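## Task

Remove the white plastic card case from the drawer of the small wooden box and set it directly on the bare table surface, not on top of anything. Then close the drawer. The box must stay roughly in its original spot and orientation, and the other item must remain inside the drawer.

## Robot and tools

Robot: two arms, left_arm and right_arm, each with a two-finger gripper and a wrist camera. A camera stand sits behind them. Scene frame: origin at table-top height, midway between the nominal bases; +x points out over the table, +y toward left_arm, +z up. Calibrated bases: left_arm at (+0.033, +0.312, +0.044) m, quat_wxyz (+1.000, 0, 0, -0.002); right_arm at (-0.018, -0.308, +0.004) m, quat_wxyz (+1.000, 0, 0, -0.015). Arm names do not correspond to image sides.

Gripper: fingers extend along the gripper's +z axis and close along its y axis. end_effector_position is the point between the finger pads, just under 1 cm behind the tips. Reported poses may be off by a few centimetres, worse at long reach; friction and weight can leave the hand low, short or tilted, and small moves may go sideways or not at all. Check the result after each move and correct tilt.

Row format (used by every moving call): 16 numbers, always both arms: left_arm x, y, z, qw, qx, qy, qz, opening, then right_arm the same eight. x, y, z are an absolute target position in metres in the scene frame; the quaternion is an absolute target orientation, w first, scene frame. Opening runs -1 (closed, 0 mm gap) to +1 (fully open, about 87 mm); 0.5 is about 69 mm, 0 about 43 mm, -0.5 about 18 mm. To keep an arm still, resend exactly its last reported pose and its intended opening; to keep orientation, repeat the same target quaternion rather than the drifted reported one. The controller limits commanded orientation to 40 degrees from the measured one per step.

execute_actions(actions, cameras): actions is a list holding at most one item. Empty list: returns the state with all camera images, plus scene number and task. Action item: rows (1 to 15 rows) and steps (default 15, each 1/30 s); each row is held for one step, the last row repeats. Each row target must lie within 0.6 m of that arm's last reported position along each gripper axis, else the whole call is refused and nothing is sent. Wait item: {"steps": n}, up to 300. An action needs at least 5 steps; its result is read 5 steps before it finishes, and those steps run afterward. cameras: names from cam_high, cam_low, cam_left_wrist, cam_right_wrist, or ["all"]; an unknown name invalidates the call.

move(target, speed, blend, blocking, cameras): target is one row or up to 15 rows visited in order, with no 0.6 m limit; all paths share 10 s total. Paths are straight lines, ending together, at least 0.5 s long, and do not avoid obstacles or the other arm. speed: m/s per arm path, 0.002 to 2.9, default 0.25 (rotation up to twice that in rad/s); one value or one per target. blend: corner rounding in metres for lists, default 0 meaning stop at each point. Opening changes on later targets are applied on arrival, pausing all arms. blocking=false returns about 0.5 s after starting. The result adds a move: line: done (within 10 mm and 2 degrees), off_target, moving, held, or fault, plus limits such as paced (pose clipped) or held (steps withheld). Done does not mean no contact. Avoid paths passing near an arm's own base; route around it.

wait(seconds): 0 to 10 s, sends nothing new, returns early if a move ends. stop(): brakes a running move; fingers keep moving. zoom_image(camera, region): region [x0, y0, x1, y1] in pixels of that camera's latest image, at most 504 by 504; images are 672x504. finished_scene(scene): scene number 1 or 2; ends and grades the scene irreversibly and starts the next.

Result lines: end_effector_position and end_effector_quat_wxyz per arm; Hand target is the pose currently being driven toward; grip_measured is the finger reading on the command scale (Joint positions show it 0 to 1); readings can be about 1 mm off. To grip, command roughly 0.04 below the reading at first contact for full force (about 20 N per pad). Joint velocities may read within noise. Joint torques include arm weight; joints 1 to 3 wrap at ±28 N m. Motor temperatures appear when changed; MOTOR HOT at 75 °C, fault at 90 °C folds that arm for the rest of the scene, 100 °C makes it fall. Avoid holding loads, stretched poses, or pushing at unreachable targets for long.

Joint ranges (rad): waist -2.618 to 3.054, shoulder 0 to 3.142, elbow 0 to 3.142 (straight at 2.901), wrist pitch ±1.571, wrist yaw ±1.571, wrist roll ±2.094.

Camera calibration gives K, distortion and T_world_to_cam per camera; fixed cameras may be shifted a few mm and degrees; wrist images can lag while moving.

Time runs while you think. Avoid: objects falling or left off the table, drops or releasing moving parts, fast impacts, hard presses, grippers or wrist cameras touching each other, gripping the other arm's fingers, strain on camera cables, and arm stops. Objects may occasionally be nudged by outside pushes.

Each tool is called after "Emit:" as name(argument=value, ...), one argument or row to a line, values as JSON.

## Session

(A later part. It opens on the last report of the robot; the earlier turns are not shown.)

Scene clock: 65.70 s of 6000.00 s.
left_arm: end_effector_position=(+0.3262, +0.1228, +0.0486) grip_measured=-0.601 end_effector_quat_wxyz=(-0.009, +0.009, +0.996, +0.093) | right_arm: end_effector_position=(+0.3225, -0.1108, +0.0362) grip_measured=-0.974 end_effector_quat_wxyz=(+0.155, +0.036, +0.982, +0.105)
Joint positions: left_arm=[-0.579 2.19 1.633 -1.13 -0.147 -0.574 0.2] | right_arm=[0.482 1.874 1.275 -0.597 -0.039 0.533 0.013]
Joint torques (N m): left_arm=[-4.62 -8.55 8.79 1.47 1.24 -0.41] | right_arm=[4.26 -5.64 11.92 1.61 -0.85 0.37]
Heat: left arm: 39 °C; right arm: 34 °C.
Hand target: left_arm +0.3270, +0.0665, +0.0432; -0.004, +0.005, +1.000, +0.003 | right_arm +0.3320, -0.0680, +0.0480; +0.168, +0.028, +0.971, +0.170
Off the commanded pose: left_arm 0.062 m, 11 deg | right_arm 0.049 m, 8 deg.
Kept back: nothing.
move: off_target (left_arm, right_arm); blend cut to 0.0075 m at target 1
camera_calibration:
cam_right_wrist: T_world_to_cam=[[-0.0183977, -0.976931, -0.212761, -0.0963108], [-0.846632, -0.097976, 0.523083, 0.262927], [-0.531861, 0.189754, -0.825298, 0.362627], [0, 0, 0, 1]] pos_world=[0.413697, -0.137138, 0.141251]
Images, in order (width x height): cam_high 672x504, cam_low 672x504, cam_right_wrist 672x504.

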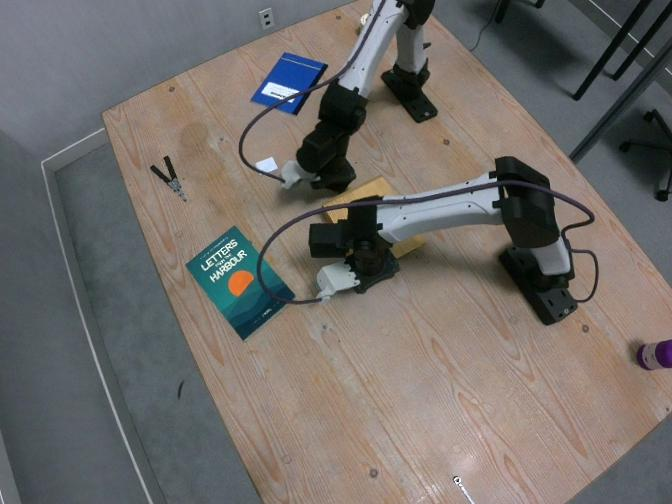

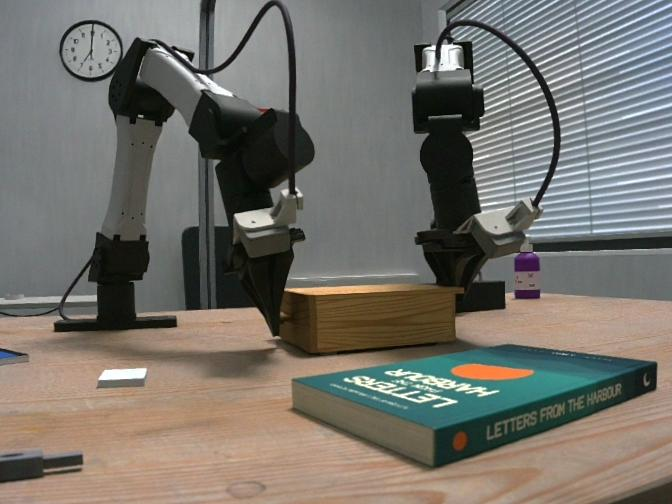

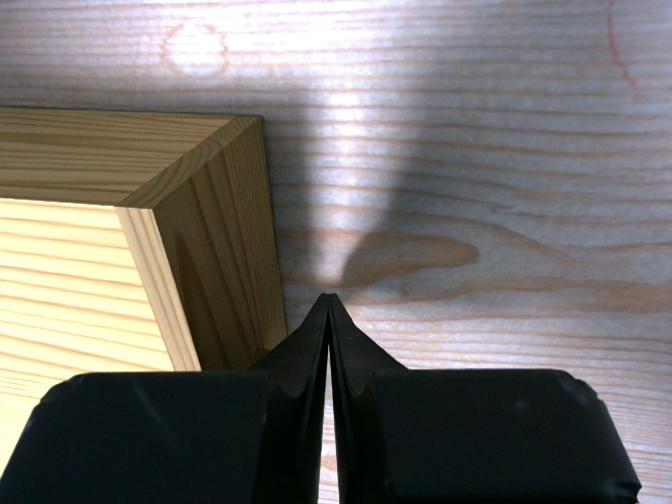

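Emit:
move(
  target=[
    [0.328,0.112,0.037,0,0,1,0,-0.6,0.333,-0.11,0.045,0.1714,0.0302,0.970,0.171,-1],
    [0.328,0.112,0.037,0,0,1,0,-0.6,0.335,-0.18,0.06,0.1714,0.0302,0.970,0.171,-1],
    [0.328,0.09,0.037,0,0,1,0,-0.6,0.33,-0.25,0.12,0.1714,0.0302,0.970,0.171,-1],
  ],
  speed=[0.12,0.2,0.1],
  blend=[0.01,0.02,0],
  cameras=["cam_low","cam_high"],
)

Emit:
zoom_image(
  camera="cam_high",
  region=[220, 150, 420, 300],
)

Scene clock: 68.23 s of 6000.00 s.
left_arm: end_effector_position=(+0.3235, +0.1045, +0.0372) grip_measured=-0.601 end_effector_quat_wxyz=(-0.004, +0.004, +1.000, +0.021) | right_arm: end_effector_position=(+0.3221, -0.2502, +0.0981) grip_measured=-0.974 end_effector_quat_wxyz=(+0.140, +0.041, +0.976, +0.165)
Joint positions: left_arm=[-0.57 2.149 1.534 -0.985 -0.031 -0.567 0.2] | right_arm=[0.023 1.719 1.321 -0.87 -0.318 0.125 0.013]
Joint torques (N m): left_arm=[-0.87 -9.09 7.98 0.75 0.24 -0.03] | right_arm=[-0.32 -9.57 11.1 0.7 -0.32 -0.32]
Heat: left arm: 40 °C; right arm: 34 °C.
Hand target: left_arm +0.3277, +0.0903, +0.0374; +0.000, +0.000, +1.000, +0.000 | right_arm +0.3295, -0.2500, +0.1197; +0.171, +0.030, +0.970, +0.171
Off the commanded pose: left_arm 0.015 m, 2 deg | right_arm 0.023 m, 4 deg.
Kept back: nothing.
move: off_target (left_arm, right_arm)
Images, in order (width x height): cam_high 672x504, cam_low 672x504.

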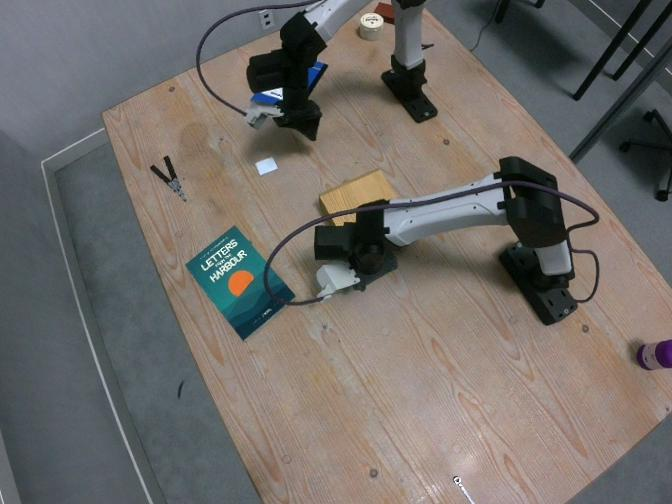

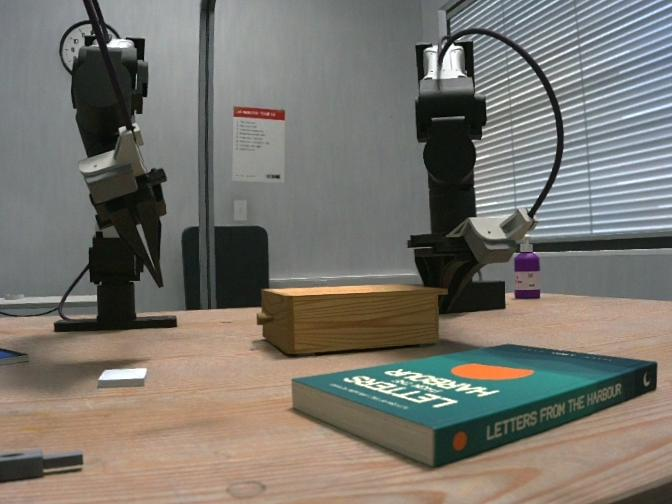

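Scaled by 2.520 from the camera's 672x504 image, which has a finer 960x720 frame.

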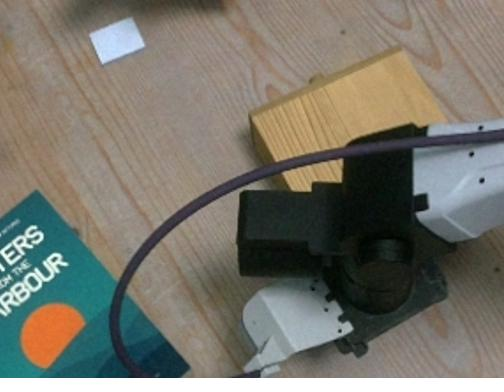

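Emit:
move(
  target=[
    [0.328,0.13,0.045,0,0,1,0,-0.6,0.32,-0.27,0.12,0.1714,0.0302,0.970,0.171,-1],
    [0.33,0.28,0.12,0.1,0,0.995,0,-0.6,0.31,-0.3,0.13,0.1714,0.0302,0.970,0.171,-1],
  ],
  speed=[0.15,0.35],
  blend=[0.01,0],
  cameras=["cam_low","cam_high"],
)

Emit:
zoom_image(
  camera="cam_high",
  region=[220, 150, 420, 300],
)

Emit:
zoom_image(
  camera="cam_low",
  region=[220, 260, 470, 380],
)

Scene clock: 69.93 s of 6000.00 s.
left_arm: end_effector_position=(+0.3322, +0.2805, +0.1195) grip_measured=-0.600 end_effector_quat_wxyz=(+0.098, -0.005, +0.995, +0.003) | right_arm: end_effector_position=(+0.3039, -0.2991, +0.1102) grip_measured=-0.974 end_effector_quat_wxyz=(+0.140, +0.040, +0.975, +0.169)
Joint positions: left_arm=[-0.102 1.666 1.235 -0.944 -0.027 -0.114 0.2] | right_arm=[-0.138 1.675 1.321 -0.968 -0.371 -0.038 0.013]
Joint torques (N m): left_arm=[-0.03 -7.68 5.65 1.07 0.05 0.21] | right_arm=[-0.38 -9.21 10.55 0.59 -0.33 -0.27]
Heat: left arm: 40 °C; right arm: 34 °C.
Hand target: left_arm +0.3301, +0.2799, +0.1200; +0.100, +0.000, +0.995, +0.000 | right_arm +0.3095, -0.2999, +0.1297; +0.171, +0.030, +0.970, +0.171
Off the commanded pose: left_arm 0.002 m, 1 deg | right_arm 0.021 m, 4 deg.
Kept back: nothing.
move: off_target (right_arm)
Images, in order (width x height): cam_high 672x504, cam_low 672x504.

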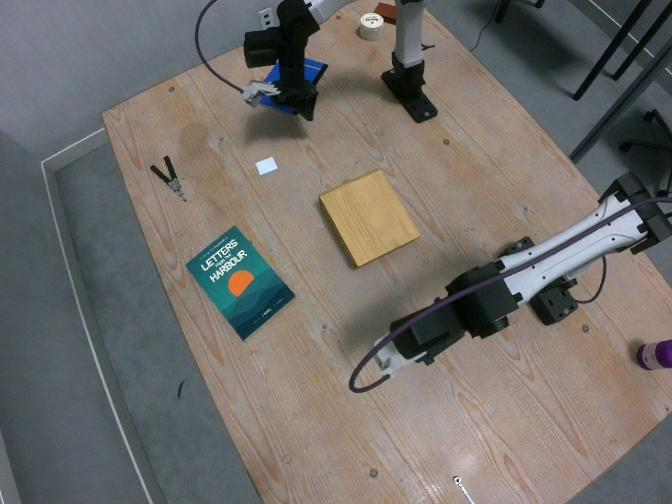

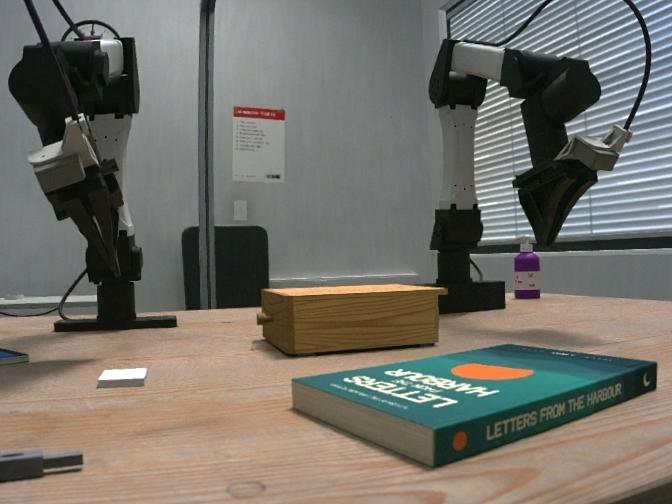

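Scaled by 2.520 from the camera's 672x504 image, which has a finer 960x720 frame.

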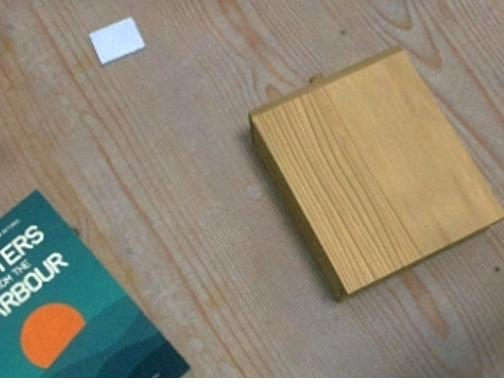

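Scaled by 2.016 from the camera's 672x504 image, which has a finer 960x720 frame.

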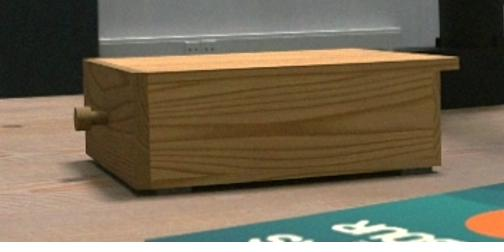

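Emit:
move(
  target=[
    [0.272,0.17,0.06,0,0,1,0,-0.6,0.31,-0.3,0.12,0.1714,0.0302,0.970,0.171,-1],
    [0.272,0.14,0.04,0,0,1,0,-0.6,0.31,-0.3,0.12,0.1714,0.0302,0.970,0.171,-1],
    [0.272,0.084,0.037,0,0,1,0,-0.6,0.31,-0.3,0.12,0.1714,0.0302,0.970,0.171,-1],
    [0.275,0.14,0.05,0,0,1,0,-0.6,0.31,-0.3,0.12,0.1714,0.0302,0.970,0.171,-1],
    [0.3,0.28,0.12,0.1,0,0.995,0,-0.6,0.31,-0.3,0.12,0.1714,0.0302,0.970,0.171,-1],
  ],
  speed=[0.3,0.15,0.05,0.15,0.3],
  blend=[0.02,0.01,0,0.02,0],
  cameras=["cam_high","cam_low"],
)

Emit:
zoom_image(
  camera="cam_high",
  region=[220, 150, 420, 300],
)

Scene clock: 74.23 s of 6000.00 s.
left_arm: end_effector_position=(+0.3033, +0.2789, +0.1183) grip_measured=-0.600 end_effector_quat_wxyz=(+0.101, -0.004, +0.995, +0.000) | right_arm: end_effector_position=(+0.3064, -0.2995, +0.1104) grip_measured=-0.974 end_effector_quat_wxyz=(+0.145, +0.039, +0.974, +0.169)
Joint positions: left_arm=[-0.116 1.555 1.113 -0.929 -0.025 -0.126 0.2] | right_arm=[-0.138 1.675 1.321 -0.958 -0.371 -0.039 0.013]
Joint torques (N m): left_arm=[0.23 -6.76 6.08 0.97 0.01 0.22] | right_arm=[-0.39 -8.87 7.16 0.9 -0.36 -0.31]
Heat: left arm: 40 °C; right arm: 34 °C.
Hand target: left_arm +0.3001, +0.2800, +0.1200; +0.100, +0.000, +0.995, +0.000 | right_arm +0.3099, -0.3000, +0.1200; +0.171, +0.030, +0.970, +0.171
Off the commanded pose: left_arm 0.004 m, 0 deg | right_arm 0.010 m, 3 deg.
Kept back: nothing.
move: off_target (right_arm); blend cut to 0.018 m at target 1
Images, in order (width x height): cam_high 672x504, cam_low 672x504.

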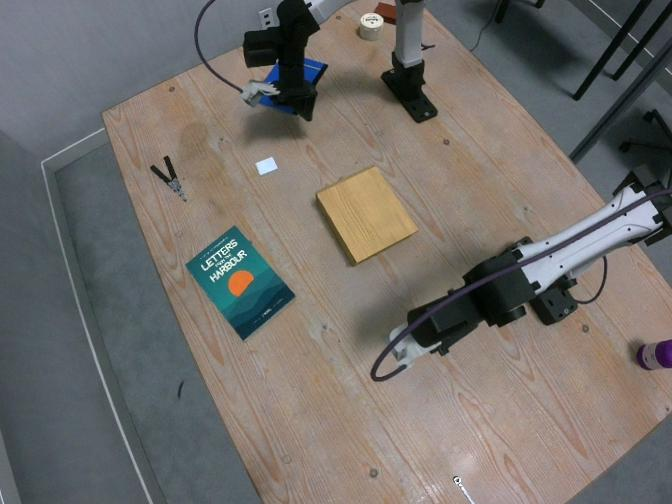

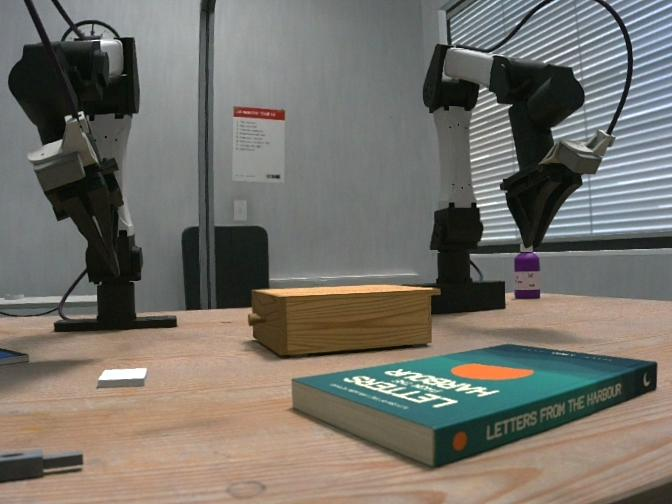

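Scaled by 2.520 from the camera's 672x504 image, which has a finer 960x720 frame.

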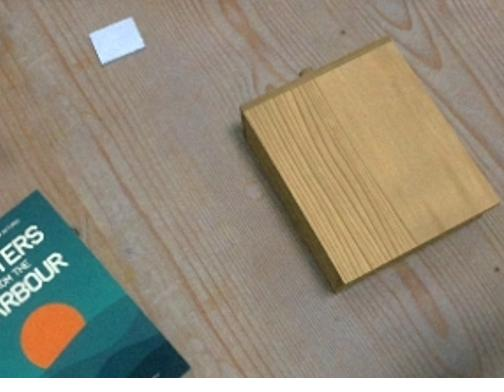

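Emit:
zoom_image(
  camera="cam_low",
  region=[220, 260, 470, 380],
)

Scaled by 2.016 from the camera's 672x504 image, which has a finer 960x720 frame.

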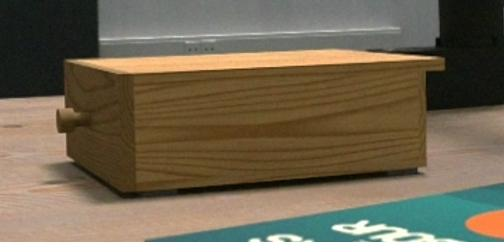

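Shut.

Emit:
finished_scene(
  scene=2,
)

The scene is finished: the task was done.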